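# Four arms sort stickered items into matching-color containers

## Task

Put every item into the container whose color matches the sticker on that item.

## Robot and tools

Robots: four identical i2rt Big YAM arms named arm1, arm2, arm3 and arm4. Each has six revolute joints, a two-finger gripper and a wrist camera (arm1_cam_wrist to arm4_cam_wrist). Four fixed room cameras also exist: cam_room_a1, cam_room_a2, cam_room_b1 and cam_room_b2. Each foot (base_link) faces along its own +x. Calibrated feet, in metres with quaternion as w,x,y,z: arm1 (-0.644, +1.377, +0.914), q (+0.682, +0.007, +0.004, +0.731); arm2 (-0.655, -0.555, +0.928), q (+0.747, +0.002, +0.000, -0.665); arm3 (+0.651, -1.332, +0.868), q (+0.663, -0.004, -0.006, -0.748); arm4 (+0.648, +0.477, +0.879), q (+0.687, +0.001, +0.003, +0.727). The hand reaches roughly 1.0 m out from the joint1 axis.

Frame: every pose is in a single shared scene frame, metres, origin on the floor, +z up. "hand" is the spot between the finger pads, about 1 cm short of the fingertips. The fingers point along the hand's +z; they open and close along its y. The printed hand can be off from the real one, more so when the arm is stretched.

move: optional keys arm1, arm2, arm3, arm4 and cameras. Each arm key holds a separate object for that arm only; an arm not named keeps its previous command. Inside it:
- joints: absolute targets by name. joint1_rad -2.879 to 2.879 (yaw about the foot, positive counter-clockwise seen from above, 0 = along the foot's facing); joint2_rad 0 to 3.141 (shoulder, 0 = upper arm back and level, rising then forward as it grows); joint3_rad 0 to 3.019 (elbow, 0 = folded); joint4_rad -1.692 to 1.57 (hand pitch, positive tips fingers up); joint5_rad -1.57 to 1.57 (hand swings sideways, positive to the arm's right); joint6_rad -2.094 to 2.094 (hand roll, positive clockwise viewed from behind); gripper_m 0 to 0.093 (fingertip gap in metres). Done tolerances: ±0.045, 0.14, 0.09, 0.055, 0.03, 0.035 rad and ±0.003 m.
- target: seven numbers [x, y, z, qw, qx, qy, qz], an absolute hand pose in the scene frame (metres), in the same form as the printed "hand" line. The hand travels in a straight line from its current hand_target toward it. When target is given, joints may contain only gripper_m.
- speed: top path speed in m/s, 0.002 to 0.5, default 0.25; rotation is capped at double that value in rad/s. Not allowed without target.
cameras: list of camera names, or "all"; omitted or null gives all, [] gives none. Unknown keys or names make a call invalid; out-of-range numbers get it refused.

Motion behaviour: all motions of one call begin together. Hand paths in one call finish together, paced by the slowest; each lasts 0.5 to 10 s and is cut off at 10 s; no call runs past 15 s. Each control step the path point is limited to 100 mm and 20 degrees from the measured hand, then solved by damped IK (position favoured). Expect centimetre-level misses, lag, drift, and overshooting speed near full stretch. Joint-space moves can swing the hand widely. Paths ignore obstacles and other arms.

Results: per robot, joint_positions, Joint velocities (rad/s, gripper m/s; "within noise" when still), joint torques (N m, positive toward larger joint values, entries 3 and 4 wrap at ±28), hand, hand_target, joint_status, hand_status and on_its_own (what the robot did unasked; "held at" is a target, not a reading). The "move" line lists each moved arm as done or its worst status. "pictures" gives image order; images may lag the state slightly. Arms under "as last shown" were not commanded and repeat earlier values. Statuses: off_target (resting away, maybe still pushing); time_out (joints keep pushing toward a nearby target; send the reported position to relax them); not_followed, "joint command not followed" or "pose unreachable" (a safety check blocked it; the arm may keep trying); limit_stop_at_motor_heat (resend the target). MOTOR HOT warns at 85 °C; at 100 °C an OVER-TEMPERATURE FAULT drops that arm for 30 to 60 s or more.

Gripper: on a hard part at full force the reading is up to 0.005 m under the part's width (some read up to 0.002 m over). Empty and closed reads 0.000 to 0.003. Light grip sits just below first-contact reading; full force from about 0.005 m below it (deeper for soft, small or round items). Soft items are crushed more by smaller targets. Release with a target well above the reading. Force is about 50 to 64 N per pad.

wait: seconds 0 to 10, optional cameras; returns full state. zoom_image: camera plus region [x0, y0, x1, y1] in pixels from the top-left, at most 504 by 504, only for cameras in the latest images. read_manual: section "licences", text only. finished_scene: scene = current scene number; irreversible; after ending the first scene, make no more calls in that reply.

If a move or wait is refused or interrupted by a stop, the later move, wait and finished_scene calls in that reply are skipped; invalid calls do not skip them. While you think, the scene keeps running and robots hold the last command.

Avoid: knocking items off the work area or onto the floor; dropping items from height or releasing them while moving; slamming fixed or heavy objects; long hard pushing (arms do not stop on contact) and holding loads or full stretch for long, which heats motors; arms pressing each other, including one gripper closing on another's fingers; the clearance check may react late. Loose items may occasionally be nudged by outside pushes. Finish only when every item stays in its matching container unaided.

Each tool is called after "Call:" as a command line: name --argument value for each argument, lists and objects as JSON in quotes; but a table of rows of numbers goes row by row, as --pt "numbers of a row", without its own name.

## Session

Call:
move --arm1 '{"joints":{"joint1_rad":1.6,"joint2_rad":0.53,"joint3_rad":1.4,"joint4_rad":-1.6,"joint5_rad":0,"joint6_rad":0}}' --arm2 '{"joints":{"joint1_rad":-1.69,"joint2_rad":0.53,"joint3_rad":1.4,"joint4_rad":-1.6,"joint5_rad":0,"joint6_rad":0}}' --arm4 '{"joints":{"joint1_rad":-1.63,"joint2_rad":0.53,"joint3_rad":1.4,"joint4_rad":-1.6,"joint5_rad":0,"joint6_rad":0}}' --arm3 '{"joints":{"joint1_rad":1.69,"joint2_rad":0.53,"joint3_rad":1.4,"joint4_rad":-1.6,"joint5_rad":0,"joint6_rad":0}}'

Scene clock: 1.93 s.
Joint torques (N m): arm1=[-1.2 4.72 8.65 1.14 -0.04 -0.05] | arm2=[0.26 2.84 10.35 1.68 0.04 -0.08] | arm3=[2.02 4.54 9.91 1.07 0.04 -0.11] | arm4=[0.67 4.19 6.84 0.79 0.12 0.17]
Motor temperatures (°C): arm1=[20 23 26 23 21 21 21] | arm2=[23 24 25 22 22 20 23] | arm3=[24 23 23 23 24 23 23] | arm4=[22 21 23 22 24 21 24]
Heat: arm1: hottest joint3_rad 26 °C; arm2: hottest joint3_rad 25 °C; arm3: hottest joint1_rad 24 °C; arm4: hottest joint5_rad 24 °C.
move: arm1 done; arm2 done; arm3 done; arm4 done
Joint velocities: within noise
arm1.joint_positions: joint1_rad=+1.593 joint2_rad=+0.535 joint3_rad=+1.394 joint4_rad=-1.591 joint5_rad=+0.000 joint6_rad=+0.008 gripper_m=+0.09398
arm1.joint_status: all done
arm1.hand: x=-0.7999 y=+1.3616 z=+1.4218 quat_wxyz=(+0.018, +0.909, +0.038, -0.414) (m; scene frame)
arm1.hand_target: x=-0.7955 y=+1.3607 z=+1.4235 quat_wxyz=(+0.019, +0.909, +0.045, -0.415) (m; scene frame)
arm1.hand_status: not commanded
arm2.joint_positions: joint1_rad=-1.685 joint2_rad=+0.525 joint3_rad=+1.379 joint4_rad=-1.587 joint5_rad=-0.001 joint6_rad=+0.014 gripper_m=+0.09400
arm2.joint_status: all done
arm2.hand: x=-0.8196 y=-0.5572 z=+1.4291 quat_wxyz=(-0.003, -0.914, +0.004, +0.406) (m; scene frame)
arm2.hand_target: x=-0.8165 y=-0.5561 z=+1.4349 quat_wxyz=(+0.002, -0.913, +0.000, +0.407) (m; scene frame)
arm2.hand_status: not commanded
arm3.joint_positions: joint1_rad=+1.679 joint2_rad=+0.522 joint3_rad=+1.369 joint4_rad=-1.592 joint5_rad=+0.000 joint6_rad=+0.007 gripper_m=+0.09398
arm3.joint_status: all done
arm3.hand: x=+0.8130 y=-1.3274 z=+1.3640 quat_wxyz=(-0.402, -0.006, -0.916, +0.008) (m; scene frame)
arm3.hand_target: x=+0.8108 y=-1.3254 z=+1.3747 quat_wxyz=(-0.409, +0.002, -0.913, +0.007) (m; scene frame)
arm3.hand_status: not commanded
arm4.joint_positions: joint1_rad=-1.626 joint2_rad=+0.527 joint3_rad=+1.396 joint4_rad=-1.587 joint5_rad=-0.002 joint6_rad=-0.013 gripper_m=+0.09398
arm4.joint_status: all done
arm4.hand: x=+0.8124 y=+0.4791 z=+1.3866 quat_wxyz=(-0.411, +0.008, -0.911, +0.003) (m; scene frame)
arm4.hand_target: x=+0.8109 y=+0.4782 z=+1.3855 quat_wxyz=(-0.406, +0.000, -0.914, +0.002) (m; scene frame)
arm4.hand_status: not commanded
pictures: arm1_cam_wrist, arm2_cam_wrist, arm3_cam_wrist, arm4_cam_wrist, cam_room_a1, cam_room_a2, cam_room_b1, cam_room_b2
Images, in order (width x height): arm1_cam_wrist 672x504, arm2_cam_wrist 672x504, arm3_cam_wrist 672x504, arm4_cam_wrist 672x504, cam_room_a1 672x504, cam_room_a2 672x504, cam_room_b1 672x504, cam_room_b2 672x504.

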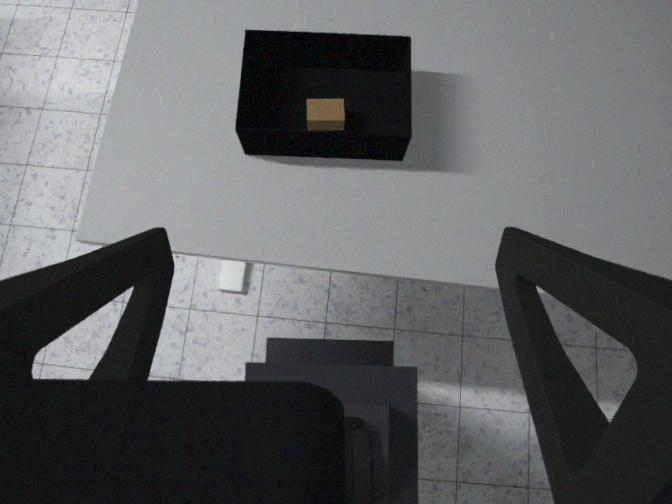

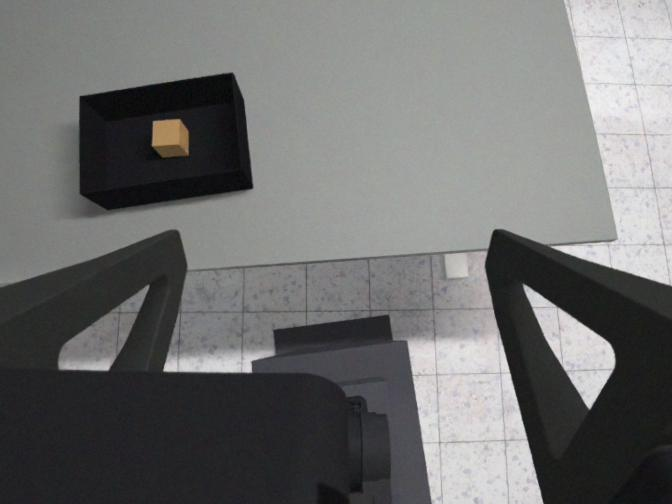

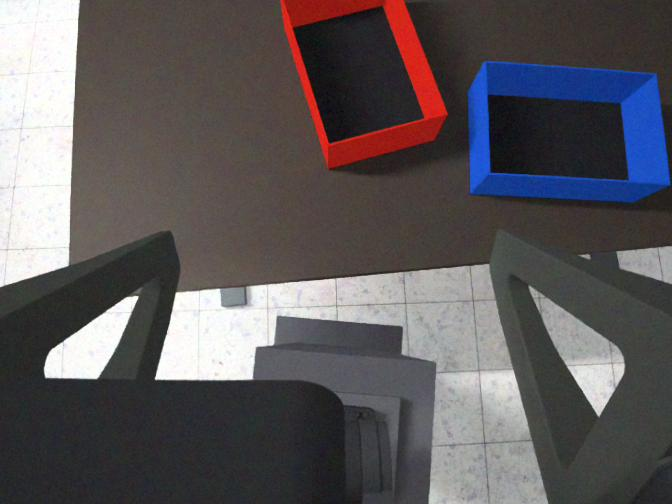

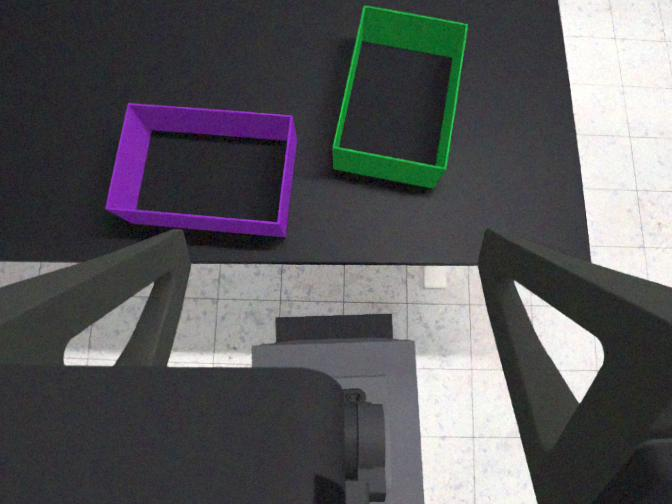

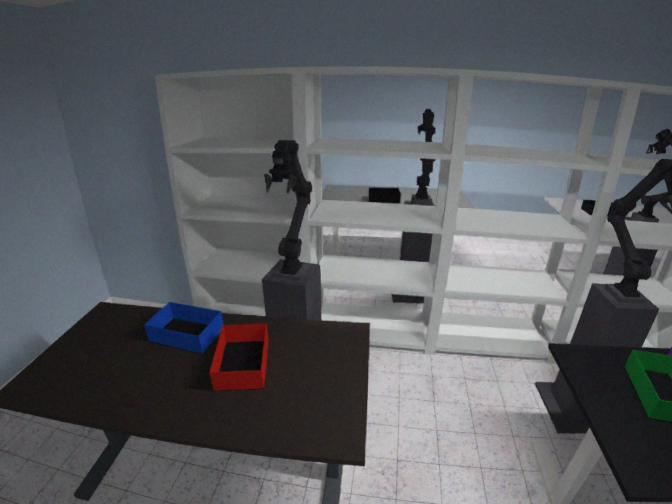

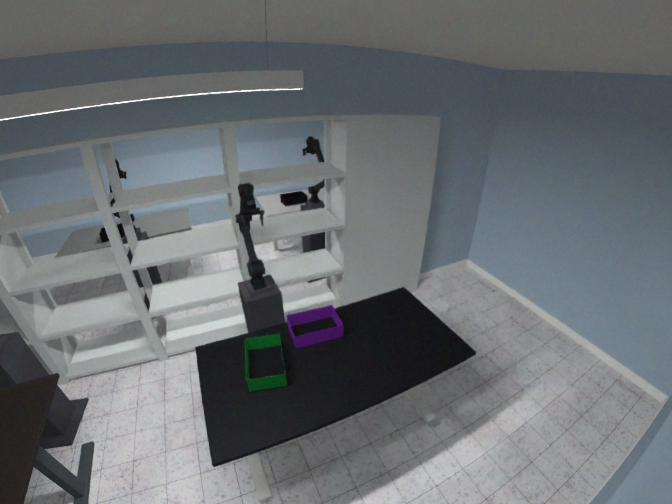

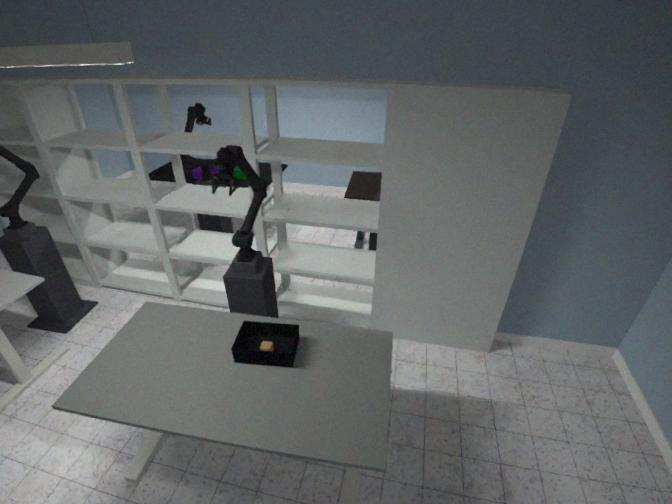

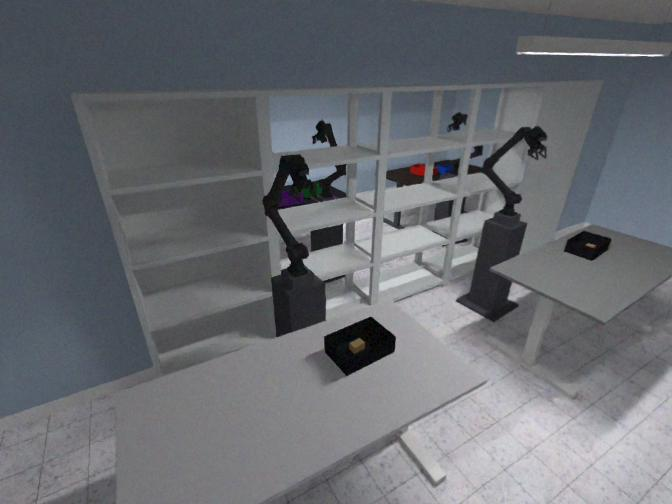

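Call:
zoom_image --camera "cam_room_b2" --region '[320, 320, 400, 370]'

Call:
zoom_image --camera "cam_room_b1" --region '[230, 320, 310, 370]'

Call:
zoom_image --camera "arm1_cam_wrist" --region '[270, 80, 380, 150]'

Call:
zoom_image --camera "arm2_cam_wrist" --region '[120, 100, 230, 170]'

Scaled by 6.300.

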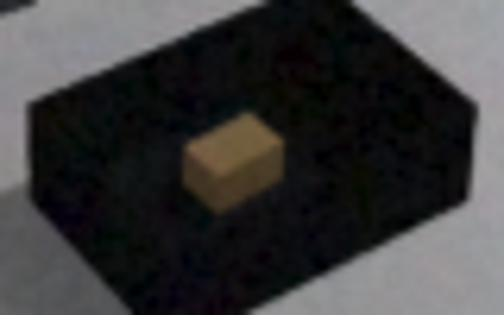

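Scaled by 6.300.

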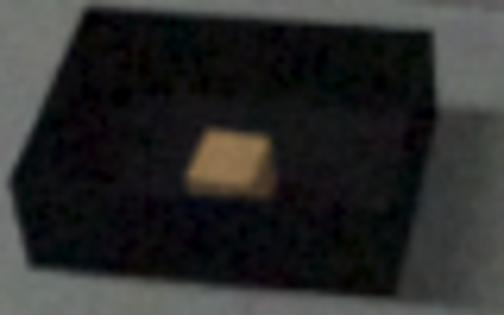

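Scaled by 4.582.

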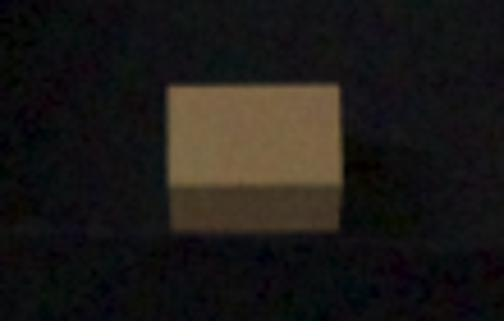

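Scaled by 4.582.

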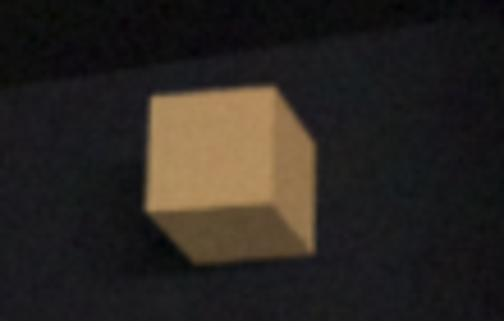

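Call:
move --arm1 '{"target":[-1.26,1.298,0.96,0,1,0,0],"speed":0.4}' --arm2 '{"target":[-1.205,-0.92,0.96,0,1,0,0],"speed":0.4}' --cameras '["arm1_cam_wrist","arm2_cam_wrist"]'

Scene clock: 17.43 s.
Joint torques (N m): arm1=[-1.96 -18.67 14.27 0.03 -0.07 0.14] | arm2=[1.49 -23.53 14.24 0.08 -0.12 0.2] | arm3=[2.08 4.54 9.89 1.17 0.04 -0.11] | arm4=[0.67 4.07 6.87 0.77 0.14 0.18]
Motor temperatures (°C): arm1=[20 23 28 23 21 21 21] | arm2=[23 24 27 22 22 20 23] | arm3=[24 23 25 23 24 23 23] | arm4=[22 21 24 22 24 21 24]
Heat: arm1: hottest joint3_rad 28 °C; arm2: hottest joint3_rad 27 °C; arm3: hottest joint3_rad 25 °C; arm4: hottest joint3_rad 24 °C.
move: arm1 off_target; arm2 off_target
Joint velocities: within noise
arm1.joint_positions: joint1_rad=+1.624 joint2_rad=+2.107 joint3_rad=+1.660 joint4_rad=-1.199 joint5_rad=-0.003 joint6_rad=+0.119 gripper_m=+0.09398
arm1.joint_status: not commanded
arm1.hand: x=-1.2388 y=+1.3041 z=+0.9324 quat_wxyz=(-0.004, +1.000, +0.002, +0.029) (m; scene frame)
arm1.hand_target: x=-1.2585 y=+1.2981 z=+0.9603 quat_wxyz=(+0.000, +1.000, +0.000, +0.000) (m; scene frame)
arm1.hand_status: off_target (0.035 m and 3.4 deg from the pose sent, 0.655 m and 49.1 deg at the start)
arm2.joint_positions: joint1_rad=-1.110 joint2_rad=+2.175 joint3_rad=+1.813 joint4_rad=-1.236 joint5_rad=+0.002 joint6_rad=+0.571 gripper_m=+0.09400
arm2.joint_status: not commanded
arm2.hand: x=-1.1945 y=-0.9059 z=+0.9465 quat_wxyz=(+0.010, -1.000, -0.003, -0.012) (m; scene frame)
arm2.hand_target: x=-1.2041 y=-0.9197 z=+0.9602 quat_wxyz=(+0.000, -1.000, +0.000, +0.000) (m; scene frame)
arm2.hand_status: off_target (0.022 m and 1.8 deg from the pose sent, 0.707 m and 47.9 deg at the start)
arm3, arm4: as last shown
pictures: arm1_cam_wrist, arm2_cam_wrist
Images, in order (width x height): arm1_cam_wrist 672x504, arm2_cam_wrist 672x504.

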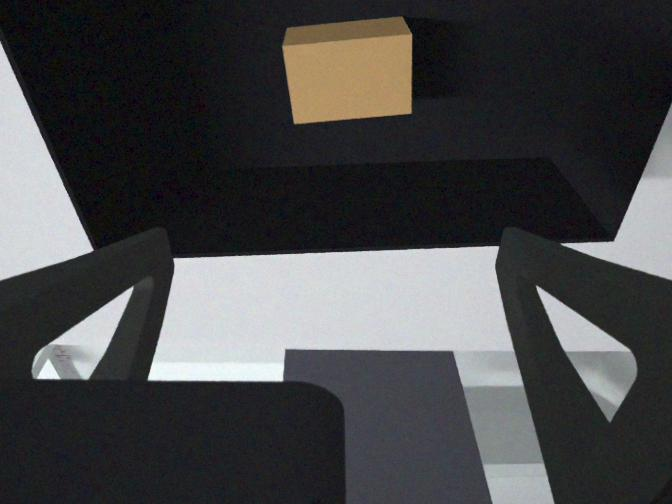

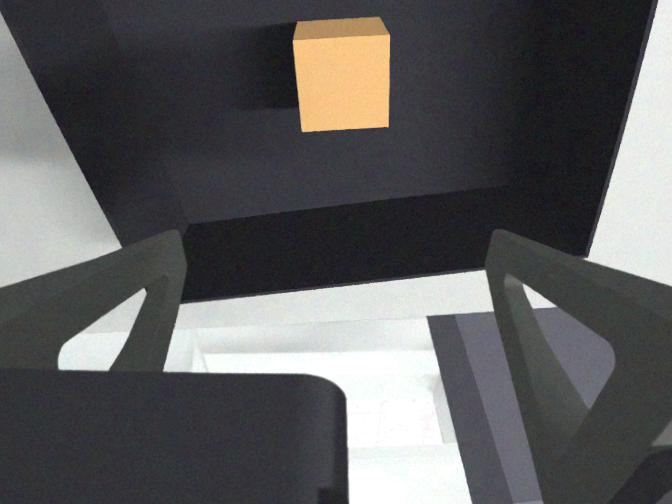

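Call:
move --arm1 '{"target":[-1.24,1.312,0.815,0,0.999,0.045,0],"speed":0.3}' --arm2 '{"target":[-1.192,-0.905,0.82,0,0.9997,0.026,0],"speed":0.3}' --cameras '["arm1_cam_wrist","arm2_cam_wrist"]'

Scene clock: 34.03 s.
Joint torques (N m): arm1=[-2.2 -17.96 8.95 0.79 0.04 -0.06] | arm2=[0.79 -23.59 8.99 1.18 -0.1 -0.09] | arm3=[2.14 4.42 9.92 1.11 0.03 -0.11] | arm4=[0.79 4.19 6.87 0.83 0.15 0.15]
Motor temperatures (°C): arm1=[20 25 30 23 21 21 21] | arm2=[23 24 31 22 22 20 23] | arm3=[24 23 27 23 24 23 23] | arm4=[22 22 25 22 24 21 24]
Heat: arm1: hottest joint3_rad 30 °C; arm2: hottest joint3_rad 31 °C; arm3: hottest joint3_rad 27 °C; arm4: hottest joint3_rad 25 °C.
move: arm1 off_target; arm2 done
Joint velocities: within noise
arm1.joint_positions: joint1_rad=+1.623 joint2_rad=+2.253 joint3_rad=+1.525 joint4_rad=-0.898 joint5_rad=-0.003 joint6_rad=+0.028 gripper_m=+0.09398
arm1.joint_status: not commanded
arm1.hand: x=-1.2262 y=+1.3071 z=+0.8027 quat_wxyz=(-0.002, +0.999, +0.046, +0.020) (m; scene frame)
arm1.hand_target: x=-1.2396 y=+1.3121 z=+0.8151 quat_wxyz=(+0.000, +0.999, +0.045, +0.000) (m; scene frame)
arm1.hand_status: off_target (0.019 m and 2.3 deg from the pose sent, 0.118 m and 6.0 deg at the start)
arm2.joint_positions: joint1_rad=-1.110 joint2_rad=+2.305 joint3_rad=+1.696 joint4_rad=-0.964 joint5_rad=+0.002 joint6_rad=+0.541 gripper_m=+0.09400
arm2.joint_status: not commanded
arm2.hand: x=-1.1906 y=-0.9031 z=+0.8258 quat_wxyz=(+0.003, -1.000, -0.018, -0.001) (m; scene frame)
arm2.hand_target: x=-1.1918 y=-0.9050 z=+0.8200 quat_wxyz=(+0.000, -1.000, -0.026, +0.000) (m; scene frame)
arm2.hand_status: done (0.006 m and 1.0 deg from the pose sent, 0.127 m and 3.1 deg at the start)
arm3, arm4: as last shown
pictures: arm1_cam_wrist, arm2_cam_wrist
Images, in order (width x height): arm1_cam_wrist 672x504, arm2_cam_wrist 672x504.

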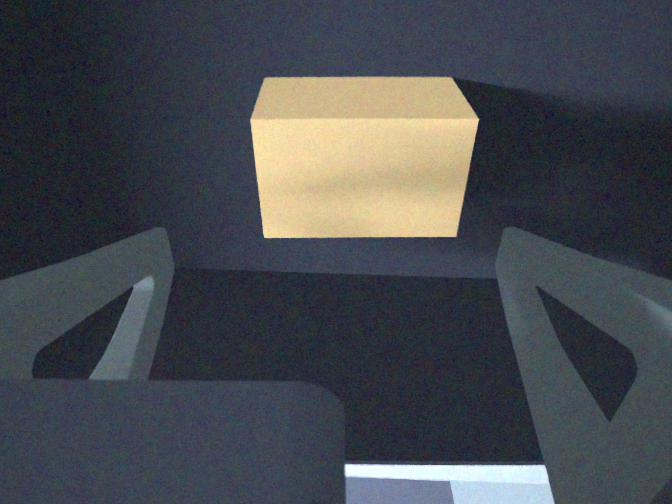

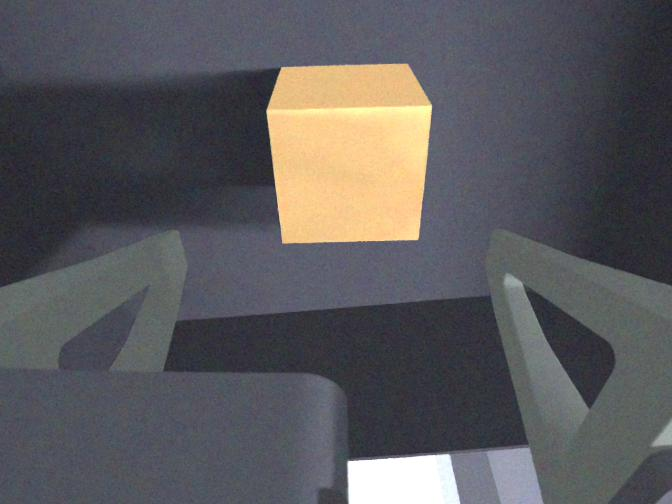

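Call:
move --arm1 '{"target":[-1.229,1.321,0.742,0,0.999,0.045,0],"speed":0.2}' --arm2 '{"target":[-1.183,-0.899,0.732,0,0.9997,0.026,0],"speed":0.2}' --cameras '["arm1_cam_wrist","arm2_cam_wrist"]'

Call:
move --arm1 '{"joints":{"gripper_m":0.052}}' --arm2 '{"joints":{"gripper_m":0.04}}' --cameras '["arm1_cam_wrist","arm2_cam_wrist"]'

Scene clock: 42.13 s.
Joint torques (N m): arm1=[-2.67 -17.73 7.51 0.84 0.01 -0.06] | arm2=[0.79 -23.06 7.95 1.22 -0.1 -0.07] | arm3=[2.14 4.31 9.92 1.2 0.04 -0.12] | arm4=[0.44 4.19 6.94 0.81 0.16 0.16]
Motor temperatures (°C): arm1=[20 25 30 23 21 21 21] | arm2=[23 25 31 22 22 20 23] | arm3=[24 23 27 23 24 23 23] | arm4=[22 22 25 22 24 21 24]
Heat: arm1: hottest joint3_rad 30 °C; arm2: hottest joint3_rad 31 °C; arm3: hottest joint3_rad 27 °C; arm4: hottest joint3_rad 25 °C.
move: arm1 done; arm2 done
Joint velocities: within noise
arm1.joint_positions: joint1_rad=+1.609 joint2_rad=+2.349 joint3_rad=+1.495 joint4_rad=-0.751 joint5_rad=-0.003 joint6_rad=+0.015 gripper_m=+0.09398
arm1.joint_status: not commanded
arm1.hand: x=-1.2213 y=+1.3162 z=+0.7392 quat_wxyz=(-0.001, +0.999, +0.046, +0.010) (m; scene frame)
arm1.hand_target: x=-1.2288 y=+1.3209 z=+0.7420 quat_wxyz=(+0.000, +0.999, +0.045, +0.000) (m; scene frame)
arm1.hand_status: done (0.010 m and 1.2 deg from the pose sent, 0.062 m and 2.3 deg at the start)
arm2.joint_positions: joint1_rad=-1.110 joint2_rad=+2.429 joint3_rad=+1.672 joint4_rad=-0.807 joint5_rad=+0.002 joint6_rad=+0.541 gripper_m=+0.09400
arm2.joint_status: not commanded
arm2.hand: x=-1.1849 y=-0.8992 z=+0.7423 quat_wxyz=(+0.000, -1.000, -0.018, +0.003) (m; scene frame)
arm2.hand_target: x=-1.1828 y=-0.8990 z=+0.7321 quat_wxyz=(+0.000, -1.000, -0.026, +0.000) (m; scene frame)
arm2.hand_status: done (0.010 m and 0.9 deg from the pose sent, 0.094 m and 1.0 deg at the start)
arm3, arm4: as last shown
pictures: arm1_cam_wrist, arm2_cam_wrist
Images, in order (width x height): arm1_cam_wrist 672x504, arm2_cam_wrist 672x504.

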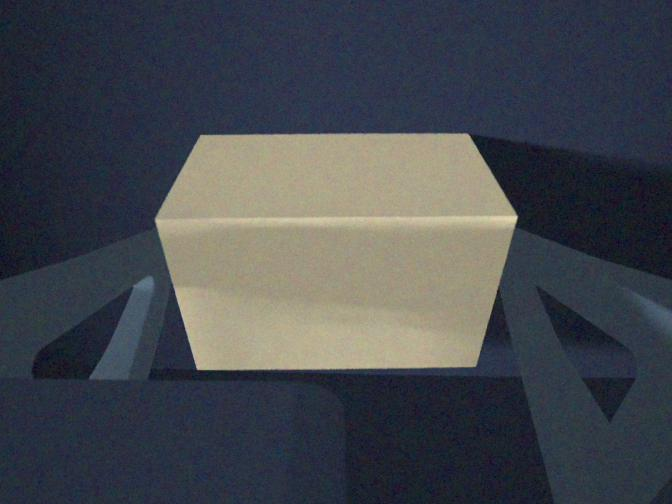

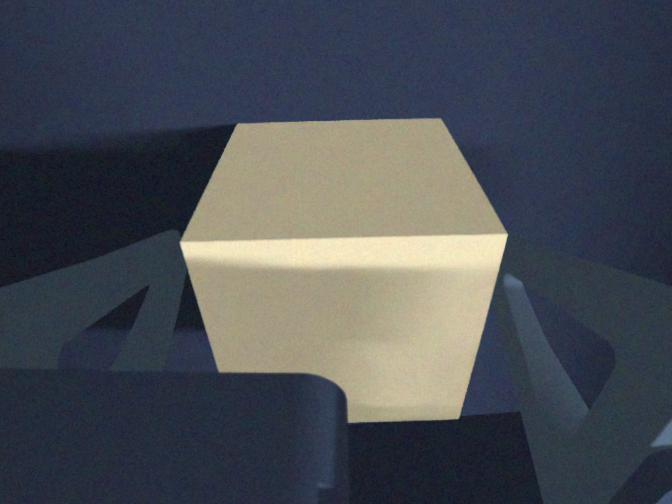

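Scene clock: 42.73 s.
Joint torques (N m): arm1=[-2.49 -18.14 7.51 0.76 0.03 -0.07] | arm2=[0.91 -22.95 7.88 1.16 -0.07 -0.06] | arm3=[2.08 4.37 9.89 1.18 0.05 -0.12] | arm4=[0.56 4.19 6.94 0.73 0.15 0.17]
Motor temperatures (°C): arm1=[20 25 30 23 21 21 21] | arm2=[23 25 31 22 22 20 23] | arm3=[24 23 27 23 24 23 23] | arm4=[22 22 25 22 24 21 24]
Heat: arm1: hottest joint3_rad 30 °C; arm2: hottest joint3_rad 31 °C; arm3: hottest joint3_rad 27 °C; arm4: hottest joint3_rad 25 °C.
move: arm1 off_target; arm2 off_target
Joint velocities: within noise
arm1.joint_positions: joint1_rad=+1.608 joint2_rad=+2.349 joint3_rad=+1.495 joint4_rad=-0.750 joint5_rad=-0.003 joint6_rad=+0.014 gripper_m=+0.06890
arm1.joint_status: gripper_m off_target (ended at +0.06893, target +0.05200)
arm1.hand: x=-1.2216 y=+1.3164 z=+0.7392 quat_wxyz=(-0.001, +0.999, +0.046, +0.009) (m; scene frame)
arm1.hand_target: x=-1.2289 y=+1.3211 z=+0.7420 quat_wxyz=(+0.000, +0.999, +0.045, +0.000) (m; scene frame)
arm1.hand_status: not commanded
arm2.joint_positions: joint1_rad=-1.110 joint2_rad=+2.429 joint3_rad=+1.672 joint4_rad=-0.806 joint5_rad=+0.001 joint6_rad=+0.539 gripper_m=+0.05323
arm2.joint_status: gripper_m off_target (ended at +0.05325, target +0.04000)
arm2.hand: x=-1.1850 y=-0.8994 z=+0.7423 quat_wxyz=(+0.000, -1.000, -0.019, +0.003) (m; scene frame)
arm2.hand_target: x=-1.1828 y=-0.8990 z=+0.7321 quat_wxyz=(+0.000, -1.000, -0.026, +0.000) (m; scene frame)
arm2.hand_status: not commanded
arm3, arm4: as last shown
pictures: arm1_cam_wrist, arm2_cam_wrist
Images, in order (width x height): arm1_cam_wrist 672x504, arm2_cam_wrist 672x504.

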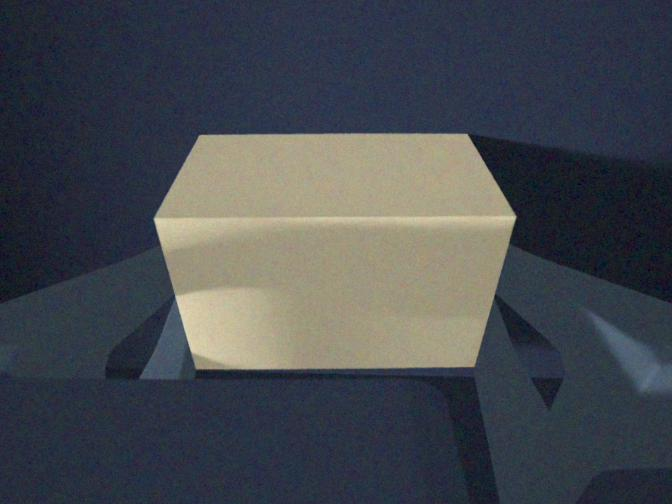

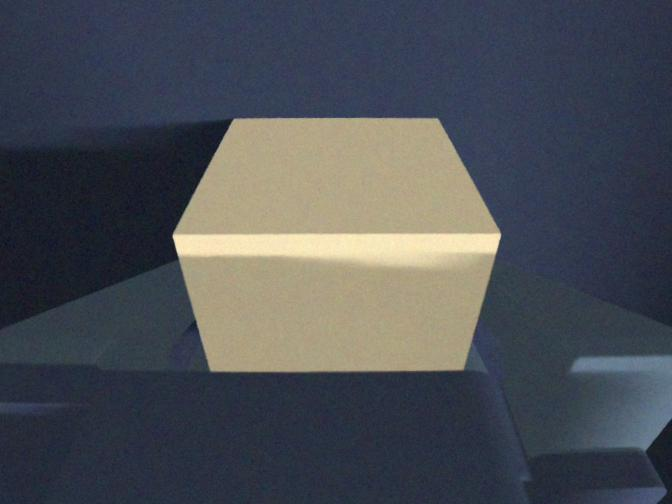

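Call:
move --arm1 '{"target":[-1.1,1.34,0.98,0,0.999,0.045,0],"speed":0.35}' --arm2 '{"target":[-1.08,-0.85,0.98,0,0.9997,0.026,0],"speed":0.35}' --cameras '[]'

Call:
move --arm1 '{"joints":{"joint2_rad":0.53,"joint3_rad":1.4,"joint4_rad":-1.25,"joint5_rad":0,"joint6_rad":0}}' --arm2 '{"joints":{"joint2_rad":0.5,"joint3_rad":1.4,"joint4_rad":-1.25,"joint5_rad":0,"joint6_rad":0}}' --cameras '["cam_room_b1","cam_room_b2"]'

Scene clock: 48.97 s.
Joint torques (N m): arm1=[-2.67 -11.16 9.32 0.14 -0.01 -0.02] | arm2=[1.32 -17.32 8.73 0.29 -0.05 0.18] | arm3=[2.08 4.54 9.91 1.16 0.04 -0.12] | arm4=[0.97 3.96 6.98 0.77 0.16 0.19]
Motor temperatures (°C): arm1=[20 25 30 23 21 21 21] | arm2=[23 26 30 22 22 20 23] | arm3=[24 23 28 23 24 23 23] | arm4=[22 22 25 22 24 21 24]
Heat: arm1: hottest joint3_rad 30 °C; arm2: hottest joint3_rad 30 °C; arm3: hottest joint3_rad 28 °C; arm4: hottest joint3_rad 25 °C.
move: arm1 done; arm2 off_target
Joint velocities: within noise
arm1.joint_positions: joint1_rad=+1.594 joint2_rad=+1.681 joint3_rad=+1.156 joint4_rad=-1.050 joint5_rad=-0.003 joint6_rad=-0.001 gripper_m=+0.06890
arm1.joint_status: not commanded
arm1.hand: x=-1.1012 y=+1.3350 z=+0.9811 quat_wxyz=(+0.000, +0.999, +0.046, -0.006) (m; scene frame)
arm1.hand_target: x=-1.0999 y=+1.3400 z=+0.9799 quat_wxyz=(+0.000, +0.999, +0.045, +0.000) (m; scene frame)
arm1.hand_status: done (0.005 m and 0.7 deg from the pose sent, 0.271 m and 1.1 deg at the start)
arm2.joint_positions: joint1_rad=-1.089 joint2_rad=+1.801 joint3_rad=+1.334 joint4_rad=-1.066 joint5_rad=+0.001 joint6_rad=+0.542 gripper_m=+0.05323
arm2.joint_status: not commanded
arm2.hand: x=-1.0887 y=-0.8508 z=+0.9900 quat_wxyz=(-0.008, -0.999, -0.029, +0.015) (m; scene frame)
arm2.hand_target: x=-1.0800 y=-0.8499 z=+0.9802 quat_wxyz=(+0.000, -1.000, -0.026, +0.000) (m; scene frame)
arm2.hand_status: off_target (0.013 m and 2.0 deg from the pose sent, 0.264 m and 0.9 deg at the start)
arm3, arm4: as last shown
pictures: none
No camera images: "cameras" was empty.

Scene clock: 50.60 s.
Joint torques (N m): arm1=[-2.78 5.36 9.42 1.55 0.08 -0.03] | arm2=[1.38 2.84 9.63 2.06 -0.05 -0.08] | arm3=[2.08 4.19 9.91 1.13 0.04 -0.12] | arm4=[0.5 4.01 6.95 0.66 0.17 0.18]
Motor temperatures (°C): arm1=[20 25 30 23 21 21 21] | arm2=[23 26 30 22 22 20 23] | arm3=[24 23 28 23 24 23 23] | arm4=[22 22 26 22 24 21 24]
Heat: arm1: hottest joint3_rad 30 °C; arm2: hottest joint3_rad 30 °C; arm3: hottest joint3_rad 28 °C; arm4: hottest joint3_rad 26 °C.
move: arm1 done; arm2 done
Joint velocities: within noise
arm1.joint_positions: joint1_rad=+1.594 joint2_rad=+0.525 joint3_rad=+1.387 joint4_rad=-1.243 joint5_rad=-0.002 joint6_rad=-0.001 gripper_m=+0.06890
arm1.joint_status: all done
arm1.hand: x=-0.8410 y=+1.3570 z=+1.4938 quat_wxyz=(+0.025, +0.823, +0.040, -0.566) (m; scene frame)
arm1.hand_target: x=-0.8400 y=+1.3596 z=+1.4977 quat_wxyz=(+0.021, +0.823, +0.034, -0.567) (m; scene frame)
arm1.hand_status: not commanded
arm2.joint_positions: joint1_rad=-1.089 joint2_rad=+0.501 joint3_rad=+1.387 joint4_rad=-1.239 joint5_rad=+0.001 joint6_rad=+0.015 gripper_m=+0.05322
arm2.joint_status: all done
arm2.hand: x=-0.8187 y=-0.6674 z=+1.5098 quat_wxyz=(-0.172, -0.786, -0.237, +0.545) (m; scene frame)
arm2.hand_target: x=-0.8146 y=-0.6665 z=+1.5133 quat_wxyz=(-0.170, -0.783, -0.245, +0.546) (m; scene frame)
arm2.hand_status: not commanded
arm3, arm4: as last shown
pictures: cam_room_b1, cam_room_b2
Images, in order (width x height): cam_room_b1 672x504, cam_room_b2 672x504.

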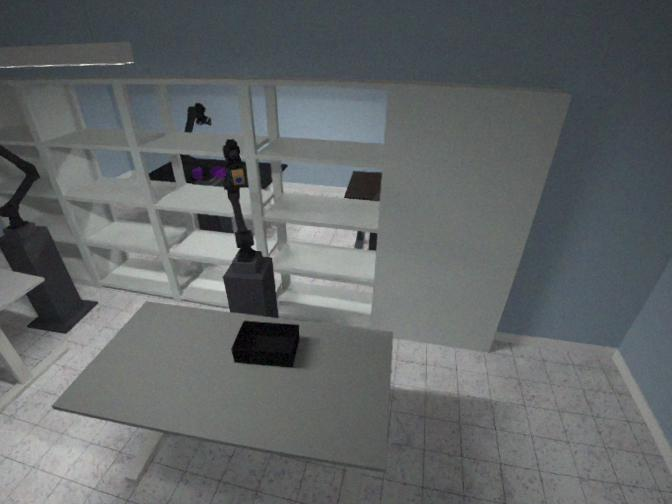

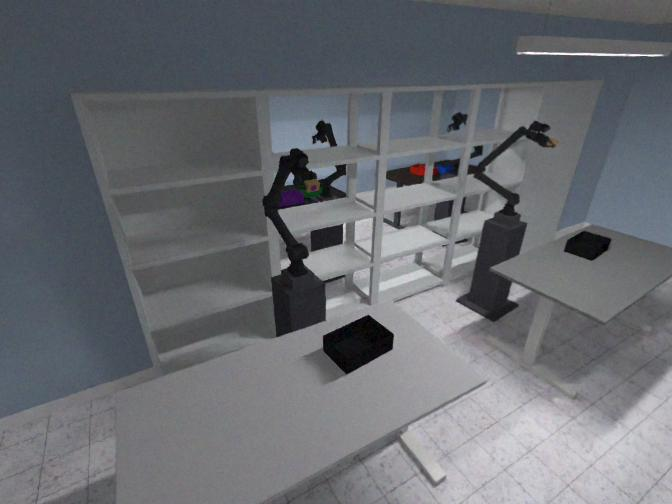

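Call:
zoom_image --camera "cam_room_b2" --region '[270, 160, 350, 220]'

Call:
zoom_image --camera "cam_room_b1" --region '[200, 140, 280, 200]'

Call:
move --arm1 '{"joints":{"joint1_rad":-2.25}}' --arm4 '{"joints":{"joint1_rad":0.91}}' --cameras '[]'

Scaled by 6.300.

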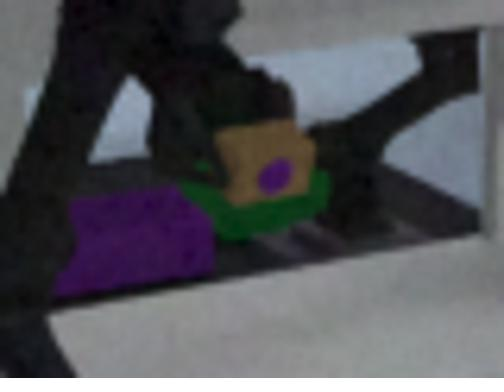

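Scaled by 6.300.

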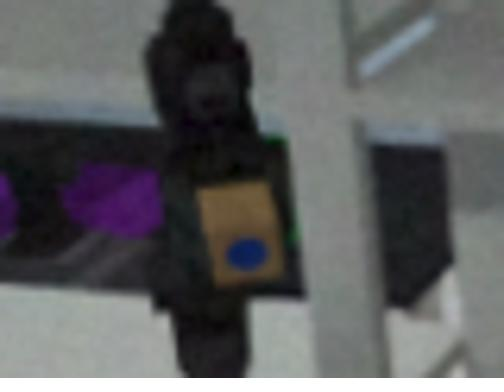

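Scene clock: 58.13 s.
Joint torques (N m): arm1=[-2.02 5.48 9.81 1.51 -0.04 0.04] | arm2=[1.26 2.67 9.74 2.11 -0.05 -0.07] | arm3=[2.2 4.42 9.94 1.16 0.05 -0.12] | arm4=[1.26 4.6 6.84 0.79 0.12 0.14]
Motor temperatures (°C): arm1=[20 25 30 23 21 21 22] | arm2=[23 25 31 22 22 20 23] | arm3=[24 23 28 23 24 23 23] | arm4=[22 22 26 22 24 21 24]
Heat: arm1: hottest joint3_rad 30 °C; arm2: hottest joint3_rad 31 °C; arm3: hottest joint3_rad 28 °C; arm4: hottest joint3_rad 26 °C.
move: arm1 done; arm4 done
Joint velocities: within noise
arm1.joint_positions: joint1_rad=-2.242 joint2_rad=+0.525 joint3_rad=+1.387 joint4_rad=-1.243 joint5_rad=+0.002 joint6_rad=-0.001 gripper_m=+0.06899
arm1.joint_status: all done
arm1.hand: x=-0.4645 y=+1.2577 z=+1.4876 quat_wxyz=(-0.528, -0.245, -0.795, +0.168) (m; scene frame)
arm1.hand_target: x=-0.4661 y=+1.2573 z=+1.4916 quat_wxyz=(-0.529, -0.248, -0.794, +0.170) (m; scene frame)
arm1.hand_status: not commanded
arm2, arm3: as last shown
arm2.joint_positions: joint1_rad=-1.089 joint2_rad=+0.501 joint3_rad=+1.387 joint4_rad=-1.239 joint5_rad=+0.001 joint6_rad=+0.014 gripper_m=+0.05322
arm2.hand: x=-0.8187 y=-0.6674 z=+1.5098 quat_wxyz=(-0.171, -0.786, -0.237, +0.545) (m; scene frame)
arm4.joint_positions: joint1_rad=+0.906 joint2_rad=+0.527 joint3_rad=+1.396 joint4_rad=-1.587 joint5_rad=-0.001 joint6_rad=-0.012 gripper_m=+0.09402
arm4.joint_status: all done
arm4.hand: x=+0.5175 y=+0.5720 z=+1.3877 quat_wxyz=(-0.124, +0.870, -0.268, -0.396) (m; scene frame)
arm4.hand_target: x=+0.5184 y=+0.5707 z=+1.3866 quat_wxyz=(-0.119, +0.871, -0.273, -0.391) (m; scene frame)
arm4.hand_status: not commanded
pictures: none
No camera images: "cameras" was empty.

Call:
move --arm2 '{"joints":{"joint1_rad":1.02}}' --arm3 '{"joints":{"joint1_rad":-2.08}}' --arm1 '{"target":[-0.357,1.177,1.2,0.547,0.245,0.782,-0.1715],"speed":0.25}' --cameras '[]'

Call:
move --arm2 '{"target":[-0.338,-0.703,1.2,0.560,0.1773,0.7995,-0.1241],"speed":0.35}' --arm1 '{"target":[-0.01,0.937,1.12,0.547,0.245,0.782,-0.1715],"speed":0.35}' --cameras '[]'

Call:
move --arm1 '{"target":[0.0,0.93,1.05,0.547,0.245,0.782,-0.1715],"speed":0.15}' --arm2 '{"target":[-0.01,-0.855,1.1,0.560,0.1773,0.7995,-0.1241],"speed":0.35}' --cameras '[]'

Call:
move --arm1 '{"target":[0.0,0.93,1.01,0.547,0.245,0.782,-0.1715],"speed":0.08}' --arm2 '{"target":[0.01,-0.86,1.045,0.560,0.1773,0.7995,-0.1241],"speed":0.15}' --cameras '["cam_room_a1"]'

Call:
move --arm2 '{"target":[0.01,-0.86,1.01,0.560,0.1773,0.7995,-0.1241],"speed":0.08}' --cameras '["arm1_cam_wrist","arm2_cam_wrist"]'

Scene clock: 70.37 s.
Joint torques (N m): arm1=[-2.9 1.03 13.46 2.54 -0.05 0.05] | arm2=[0.97 2.78 9.63 2.11 0 -0.08] | arm3=[0.44 4.25 10.03 1.17 0.03 -0.11] | arm4=[0.85 4.01 6.83 0.77 0.12 0.16]
Motor temperatures (°C): arm1=[20 25 30 23 21 21 22] | arm2=[23 25 31 22 22 20 24] | arm3=[24 23 28 23 24 23 23] | arm4=[22 22 26 22 24 21 24]
Heat: arm1: hottest joint3_rad 30 °C; arm2: hottest joint3_rad 31 °C; arm3: hottest joint3_rad 28 °C; arm4: hottest joint3_rad 26 °C.
move: arm1 off_target; arm2 done; arm3 done
Joint velocities: within noise
arm1.joint_positions: joint1_rad=-2.250 joint2_rad=+0.533 joint3_rad=+0.493 joint4_rad=-0.340 joint5_rad=-0.014 joint6_rad=-0.001 gripper_m=+0.06899
arm1.joint_status: not commanded
arm1.hand: x=-0.3579 y=+1.1821 z=+1.1832 quat_wxyz=(-0.530, -0.244, -0.795, +0.164) (m; scene frame)
arm1.hand_target: x=-0.3574 y=+1.1774 z=+1.1998 quat_wxyz=(-0.547, -0.245, -0.782, +0.172) (m; scene frame)
arm1.hand_status: off_target (0.018 m and 2.6 deg from the pose sent, 0.317 m and 2.7 deg at the start)
arm2.joint_positions: joint1_rad=+1.015 joint2_rad=+0.501 joint3_rad=+1.387 joint4_rad=-1.239 joint5_rad=+0.000 joint6_rad=+0.014 gripper_m=+0.05323
arm2.joint_status: all done
arm2.hand: x=-0.4786 y=-0.6410 z=+1.5105 quat_wxyz=(-0.560, -0.185, -0.799, +0.119) (m; scene frame)
arm2.hand_target: x=-0.4817 y=-0.6385 z=+1.5140 quat_wxyz=(-0.560, -0.177, -0.800, +0.122) (m; scene frame)
arm2.hand_status: not commanded
arm3.joint_positions: joint1_rad=-2.069 joint2_rad=+0.522 joint3_rad=+1.369 joint4_rad=-1.593 joint5_rad=+0.000 joint6_rad=+0.005 gripper_m=+0.09402
arm3.joint_status: all done
arm3.hand: x=+0.5182 y=-1.2303 z=+1.3621 quat_wxyz=(+0.115, -0.873, +0.284, +0.380) (m; scene frame)
arm3.hand_target: x=+0.5209 y=-1.2298 z=+1.3731 quat_wxyz=(+0.121, -0.869, +0.285, +0.386) (m; scene frame)
arm3.hand_status: not commanded
arm4: as last shown
pictures: none
No camera images: "cameras" was empty.

Scene clock: 72.37 s.
Joint torques (N m): arm1=[-1.9 -15.15 16.21 1.65 0.08 0.1] | arm2=[1.61 -2.14 12.26 3.66 0.16 -0.08] | arm3=[0.5 4.13 9.96 1.2 0.02 -0.11] | arm4=[1.55 4.31 6.86 0.75 0.1 0.14]
Motor temperatures (°C): arm1=[20 25 30 23 21 21 22] | arm2=[23 25 31 22 22 20 24] | arm3=[24 23 29 23 24 23 23] | arm4=[22 22 26 22 24 21 24]
Heat: arm1: hottest joint3_rad 30 °C; arm2: hottest joint3_rad 31 °C; arm3: hottest joint3_rad 29 °C; arm4: hottest joint3_rad 26 °C.
move: arm1 off_target; arm2 done
Joint velocities: within noise
arm1.joint_positions: joint1_rad=-2.250 joint2_rad=+1.853 joint3_rad=+1.313 joint4_rad=+0.151 joint5_rad=-0.006 joint6_rad=-0.001 gripper_m=+0.06899
arm1.joint_status: not commanded
arm1.hand: x=-0.0261 y=+0.9478 z=+1.0878 quat_wxyz=(-0.525, -0.247, -0.797, +0.166) (m; scene frame)
arm1.hand_target: x=-0.0121 y=+0.9386 z=+1.1204 quat_wxyz=(-0.547, -0.245, -0.782, +0.171) (m; scene frame)
arm1.hand_status: off_target (0.038 m and 3.1 deg from the pose sent, 0.430 m and 2.6 deg at the start)
arm2.joint_positions: joint1_rad=+1.018 joint2_rad=+0.560 joint3_rad=+0.474 joint4_rad=-0.294 joint5_rad=+0.007 joint6_rad=+0.014 gripper_m=+0.05323
arm2.joint_status: not commanded
arm2.hand: x=-0.3408 y=-0.7046 z=+1.1929 quat_wxyz=(-0.549, -0.187, -0.806, +0.119) (m; scene frame)
arm2.hand_target: x=-0.3382 y=-0.7029 z=+1.2001 quat_wxyz=(-0.560, -0.177, -0.800, +0.124) (m; scene frame)
arm2.hand_status: done (0.008 m and 2.0 deg from the pose sent, 0.346 m and 1.1 deg at the start)
arm3, arm4: as last shown
arm3.hand: x=+0.5183 y=-1.2303 z=+1.3621 quat_wxyz=(+0.115, -0.873, +0.284, +0.380) (m; scene frame)
pictures: none
No camera images: "cameras" was empty.

Scene clock: 74.17 s.
Joint torques (N m): arm1=[-1.9 -15.74 14.04 2.61 0.06 0.11] | arm2=[0.97 -17.44 14.83 3.04 -0.05 -0.08] | arm3=[0.44 4.13 9.95 1.2 0.03 -0.1] | arm4=[1.38 4.48 6.87 0.72 0.09 0.16]
Motor temperatures (°C): arm1=[20 25 30 23 21 21 22] | arm2=[23 25 31 22 22 20 24] | arm3=[24 23 29 23 24 23 23] | arm4=[22 22 26 22 24 21 24]
Heat: arm1: hottest joint3_rad 30 °C; arm2: hottest joint3_rad 31 °C; arm3: hottest joint3_rad 29 °C; arm4: hottest joint3_rad 26 °C.
move: arm1 off_target; arm2 off_target
Joint velocities: within noise
arm1.joint_positions: joint1_rad=-2.250 joint2_rad=+1.971 joint3_rad=+1.313 joint4_rad=+0.261 joint5_rad=-0.006 joint6_rad=-0.001 gripper_m=+0.06899
arm1.joint_status: not commanded
arm1.hand: x=-0.0163 y=+0.9403 z=+1.0261 quat_wxyz=(-0.522, -0.247, -0.799, +0.165) (m; scene frame)
arm1.hand_target: x=-0.0016 y=+0.9313 z=+1.0503 quat_wxyz=(-0.547, -0.245, -0.782, +0.171) (m; scene frame)
arm1.hand_status: off_target (0.031 m and 3.6 deg from the pose sent, 0.049 m and 3.1 deg at the start)
arm2.joint_positions: joint1_rad=+1.018 joint2_rad=+1.777 joint3_rad=+1.088 joint4_rad=+0.281 joint5_rad=+0.007 joint6_rad=+0.013 gripper_m=+0.05323
arm2.joint_status: not commanded
arm2.hand: x=-0.0322 y=-0.8478 z=+1.0739 quat_wxyz=(-0.536, -0.189, -0.814, +0.116) (m; scene frame)
arm2.hand_target: x=-0.0123 y=-0.8539 z=+1.1005 quat_wxyz=(-0.560, -0.177, -0.800, +0.124) (m; scene frame)
arm2.hand_status: off_target (0.035 m and 3.6 deg from the pose sent, 0.375 m and 2.0 deg at the start)
arm3, arm4: as last shown
pictures: none
No camera images: "cameras" was empty.

Scene clock: 75.30 s.
Joint torques (N m): arm1=[-1.73 -14.56 12.46 2.24 0.08 0.1] | arm2=[1.55 -17.96 13.94 3.51 0.15 -0.05] | arm3=[0.44 4.25 9.96 1.17 0.03 -0.11] | arm4=[1.08 3.9 6.93 0.79 0.11 0.12]
Motor temperatures (°C): arm1=[20 25 31 23 21 21 22] | arm2=[23 25 31 22 22 20 24] | arm3=[24 23 29 23 24 23 23] | arm4=[22 22 26 22 24 21 24]
Heat: arm1: hottest joint3_rad 31 °C; arm2: hottest joint3_rad 31 °C; arm3: hottest joint3_rad 29 °C; arm4: hottest joint3_rad 26 °C.
move: arm1 off_target; arm2 off_target
Joint velocities: within noise
arm1.joint_positions: joint1_rad=-2.250 joint2_rad=+2.019 joint3_rad=+1.313 joint4_rad=+0.353 joint5_rad=-0.005 joint6_rad=+0.003 gripper_m=+0.06899
arm1.joint_status: not commanded
arm1.hand: x=-0.0103 y=+0.9358 z=+1.0118 quat_wxyz=(-0.540, -0.246, -0.787, +0.170) (m; scene frame)
arm1.hand_target: x=-0.0005 y=+0.9305 z=+1.0099 quat_wxyz=(-0.547, -0.245, -0.782, +0.171) (m; scene frame)
arm1.hand_status: off_target (0.012 m and 1.0 deg from the pose sent, 0.025 m and 3.5 deg at the start)
arm2.joint_positions: joint1_rad=+1.019 joint2_rad=+1.905 joint3_rad=+1.118 joint4_rad=+0.376 joint5_rad=+0.008 joint6_rad=+0.013 gripper_m=+0.05323
arm2.joint_status: not commanded
arm2.hand: x=-0.0145 y=-0.8553 z=+1.0246 quat_wxyz=(-0.535, -0.189, -0.815, +0.117) (m; scene frame)
arm2.hand_target: x=+0.0078 y=-0.8590 z=+1.0455 quat_wxyz=(-0.560, -0.178, -0.800, +0.124) (m; scene frame)
arm2.hand_status: off_target (0.032 m and 3.7 deg from the pose sent, 0.053 m and 3.6 deg at the start)
arm3, arm4: as last shown
pictures: cam_room_a1
Images, in order (width x height): cam_room_a1 672x504.

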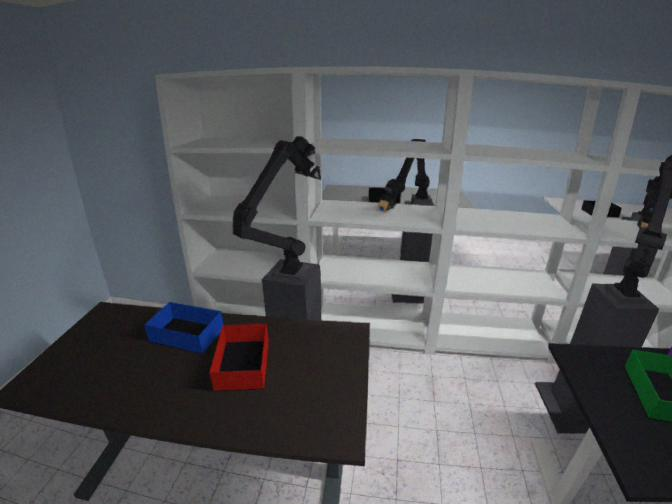

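Scene clock: 76.27 s.
Joint torques (N m): arm1=[-1.44 -15.21 12.55 2.39 0.13 0.04] | arm2=[1.44 -15.91 12.53 3.02 0.11 -0.05] | arm3=[0.5 4.25 10 1.21 0.03 -0.11] | arm4=[0.5 4.07 6.91 0.81 0.11 0.14]
Motor temperatures (°C): arm1=[20 25 31 23 21 21 22] | arm2=[23 25 31 22 22 20 24] | arm3=[24 23 29 23 24 23 23] | arm4=[22 22 26 22 24 21 24]
Heat: arm1: hottest joint3_rad 31 °C; arm2: hottest joint3_rad 31 °C; arm3: hottest joint3_rad 29 °C; arm4: hottest joint3_rad 26 °C.
move: arm2 off_target
Joint velocities: within noise
arm1, arm3, arm4: as last shown
arm2.joint_positions: joint1_rad=+1.019 joint2_rad=+1.947 joint3_rad=+1.123 joint4_rad=+0.468 joint5_rad=+0.008 joint6_rad=+0.012 gripper_m=+0.05323
arm2.joint_status: not commanded
arm2.hand: x=-0.0066 y=-0.8587 z=+1.0192 quat_wxyz=(-0.558, -0.185, -0.800, +0.122) (m; scene frame)
arm2.hand_target: x=+0.0088 y=-0.8593 z=+1.0102 quat_wxyz=(-0.560, -0.177, -0.800, +0.124) (m; scene frame)
arm2.hand_status: off_target (0.019 m and 1.0 deg from the pose sent, 0.029 m and 3.7 deg at the start)
pictures: arm1_cam_wrist, arm2_cam_wrist
Images, in order (width x height): arm1_cam_wrist 672x504, arm2_cam_wrist 672x504.

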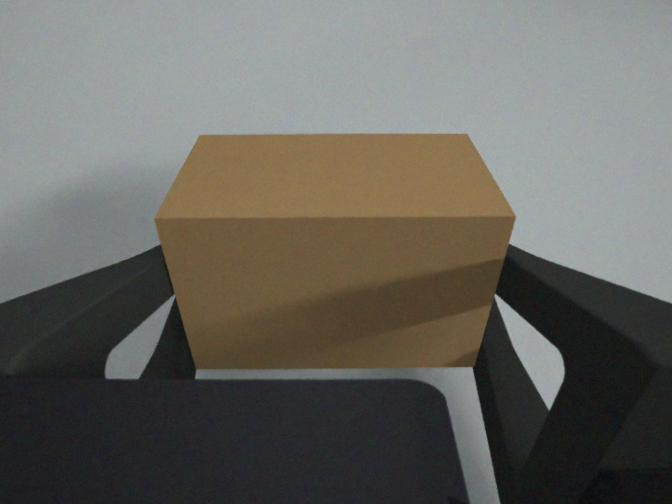

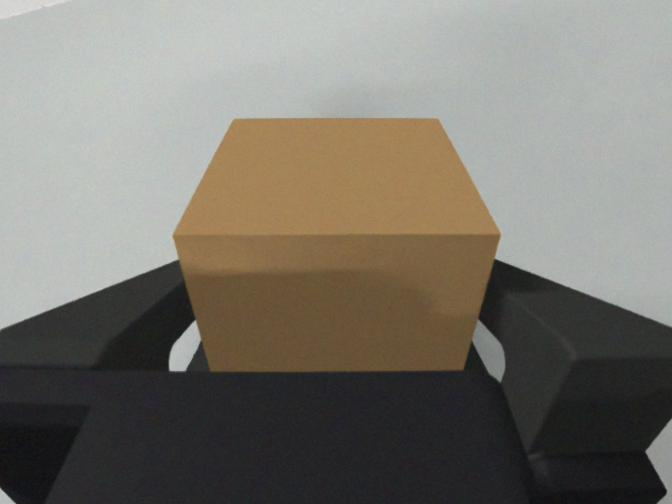

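Call:
move --arm1 '{"target":[0.0,0.93,0.995,0.547,0.245,0.782,-0.1715],"speed":0.08}' --arm2 '{"joints":{"gripper_m":0.066}}' --cameras '[]'

Call:
move --arm1 '{"joints":{"gripper_m":0.079}}' --arm2 '{"joints":{"gripper_m":0.092}}' --cameras '["arm1_cam_wrist","arm2_cam_wrist"]'

Scene clock: 82.83 s.
Joint torques (N m): arm1=[-1.49 -13.63 12 1.95 0.11 0.03] | arm2=[1.44 -17.26 12.4 3 0.11 -0.05] | arm3=[0.62 4.25 9.96 1.17 0.03 -0.1] | arm4=[0.97 4.25 6.93 0.73 0.1 0.16]
Motor temperatures (°C): arm1=[20 25 31 23 21 21 22] | arm2=[23 25 32 22 22 20 24] | arm3=[24 23 29 23 24 23 23] | arm4=[22 22 27 22 24 21 24]
Heat: arm1: hottest joint3_rad 31 °C; arm2: hottest joint3_rad 32 °C; arm3: hottest joint3_rad 29 °C; arm4: hottest joint3_rad 27 °C.
move: arm1 off_target; arm2 done
Joint velocities: within noise
arm1.joint_positions: joint1_rad=-2.250 joint2_rad=+2.032 joint3_rad=+1.313 joint4_rad=+0.392 joint5_rad=-0.005 joint6_rad=+0.006 gripper_m=+0.06899
arm1.joint_status: not commanded
arm1.hand: x=-0.0079 y=+0.9342 z=+1.0108 quat_wxyz=(-0.550, -0.244, -0.780, +0.172) (m; scene frame)
arm1.hand_target: x=-0.0009 y=+0.9307 z=+0.9951 quat_wxyz=(-0.547, -0.245, -0.782, +0.172) (m; scene frame)
arm1.hand_status: off_target (0.018 m and 0.5 deg from the pose sent, 0.021 m and 1.0 deg at the start)
arm2.joint_positions: joint1_rad=+1.019 joint2_rad=+1.961 joint3_rad=+1.123 joint4_rad=+0.468 joint5_rad=+0.008 joint6_rad=+0.012 gripper_m=+0.06592
arm2.joint_status: all done
arm2.hand: x=-0.0071 y=-0.8584 z=+1.0092 quat_wxyz=(-0.552, -0.186, -0.804, +0.120) (m; scene frame)
arm2.hand_target: x=+0.0088 y=-0.8593 z=+1.0100 quat_wxyz=(-0.560, -0.177, -0.800, +0.124) (m; scene frame)
arm2.hand_status: not commanded
arm3, arm4: as last shown
pictures: none
No camera images: "cameras" was empty.

Scene clock: 83.37 s.
Joint torques (N m): arm1=[-1.55 -14.74 11.77 1.94 0.12 -0.09] | arm2=[1.49 -17.26 12.4 2.99 0.11 -0.05] | arm3=[0.44 4.13 10 1.18 0.03 -0.1] | arm4=[1.26 4.25 6.86 0.81 0.12 0.15]
Motor temperatures (°C): arm1=[20 25 31 23 21 21 22] | arm2=[23 25 32 22 22 20 24] | arm3=[24 23 29 23 24 23 23] | arm4=[22 22 27 22 24 21 24]
Heat: arm1: hottest joint3_rad 31 °C; arm2: hottest joint3_rad 32 °C; arm3: hottest joint3_rad 29 °C; arm4: hottest joint3_rad 27 °C.
move: arm1 done; arm2 done
Joint velocities: within noise
arm1.joint_positions: joint1_rad=-2.250 joint2_rad=+2.043 joint3_rad=+1.313 joint4_rad=+0.393 joint5_rad=-0.005 joint6_rad=+0.012 gripper_m=+0.07897
arm1.joint_status: all done
arm1.hand: x=-0.0082 y=+0.9343 z=+1.0026 quat_wxyz=(-0.547, -0.248, -0.782, +0.169) (m; scene frame)
arm1.hand_target: x=-0.0008 y=+0.9308 z=+0.9951 quat_wxyz=(-0.547, -0.245, -0.782, +0.171) (m; scene frame)
arm1.hand_status: not commanded
arm2.joint_positions: joint1_rad=+1.019 joint2_rad=+1.961 joint3_rad=+1.123 joint4_rad=+0.468 joint5_rad=+0.008 joint6_rad=+0.012 gripper_m=+0.09190
arm2.joint_status: all done
arm2.hand: x=-0.0071 y=-0.8584 z=+1.0092 quat_wxyz=(-0.552, -0.186, -0.804, +0.120) (m; scene frame)
arm2.hand_target: x=+0.0088 y=-0.8594 z=+1.0100 quat_wxyz=(-0.560, -0.177, -0.800, +0.124) (m; scene frame)
arm2.hand_status: not commanded
arm3, arm4: as last shown
pictures: arm1_cam_wrist, arm2_cam_wrist
Images, in order (width x height): arm1_cam_wrist 672x504, arm2_cam_wrist 672x504.

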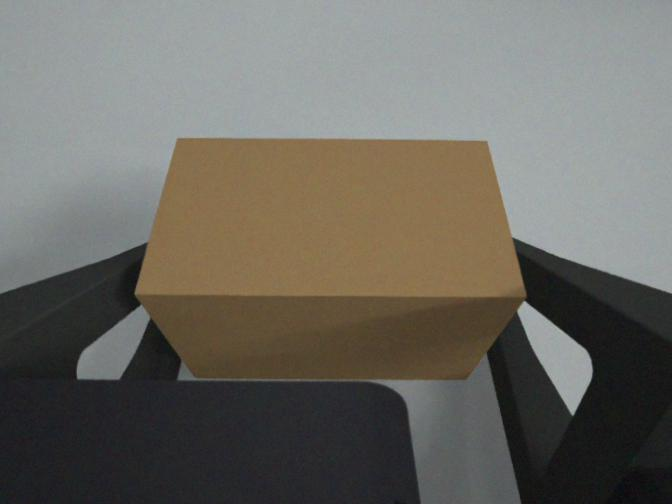

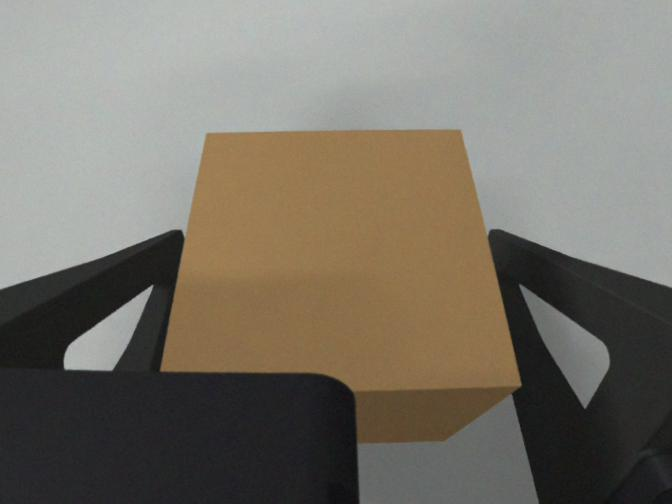

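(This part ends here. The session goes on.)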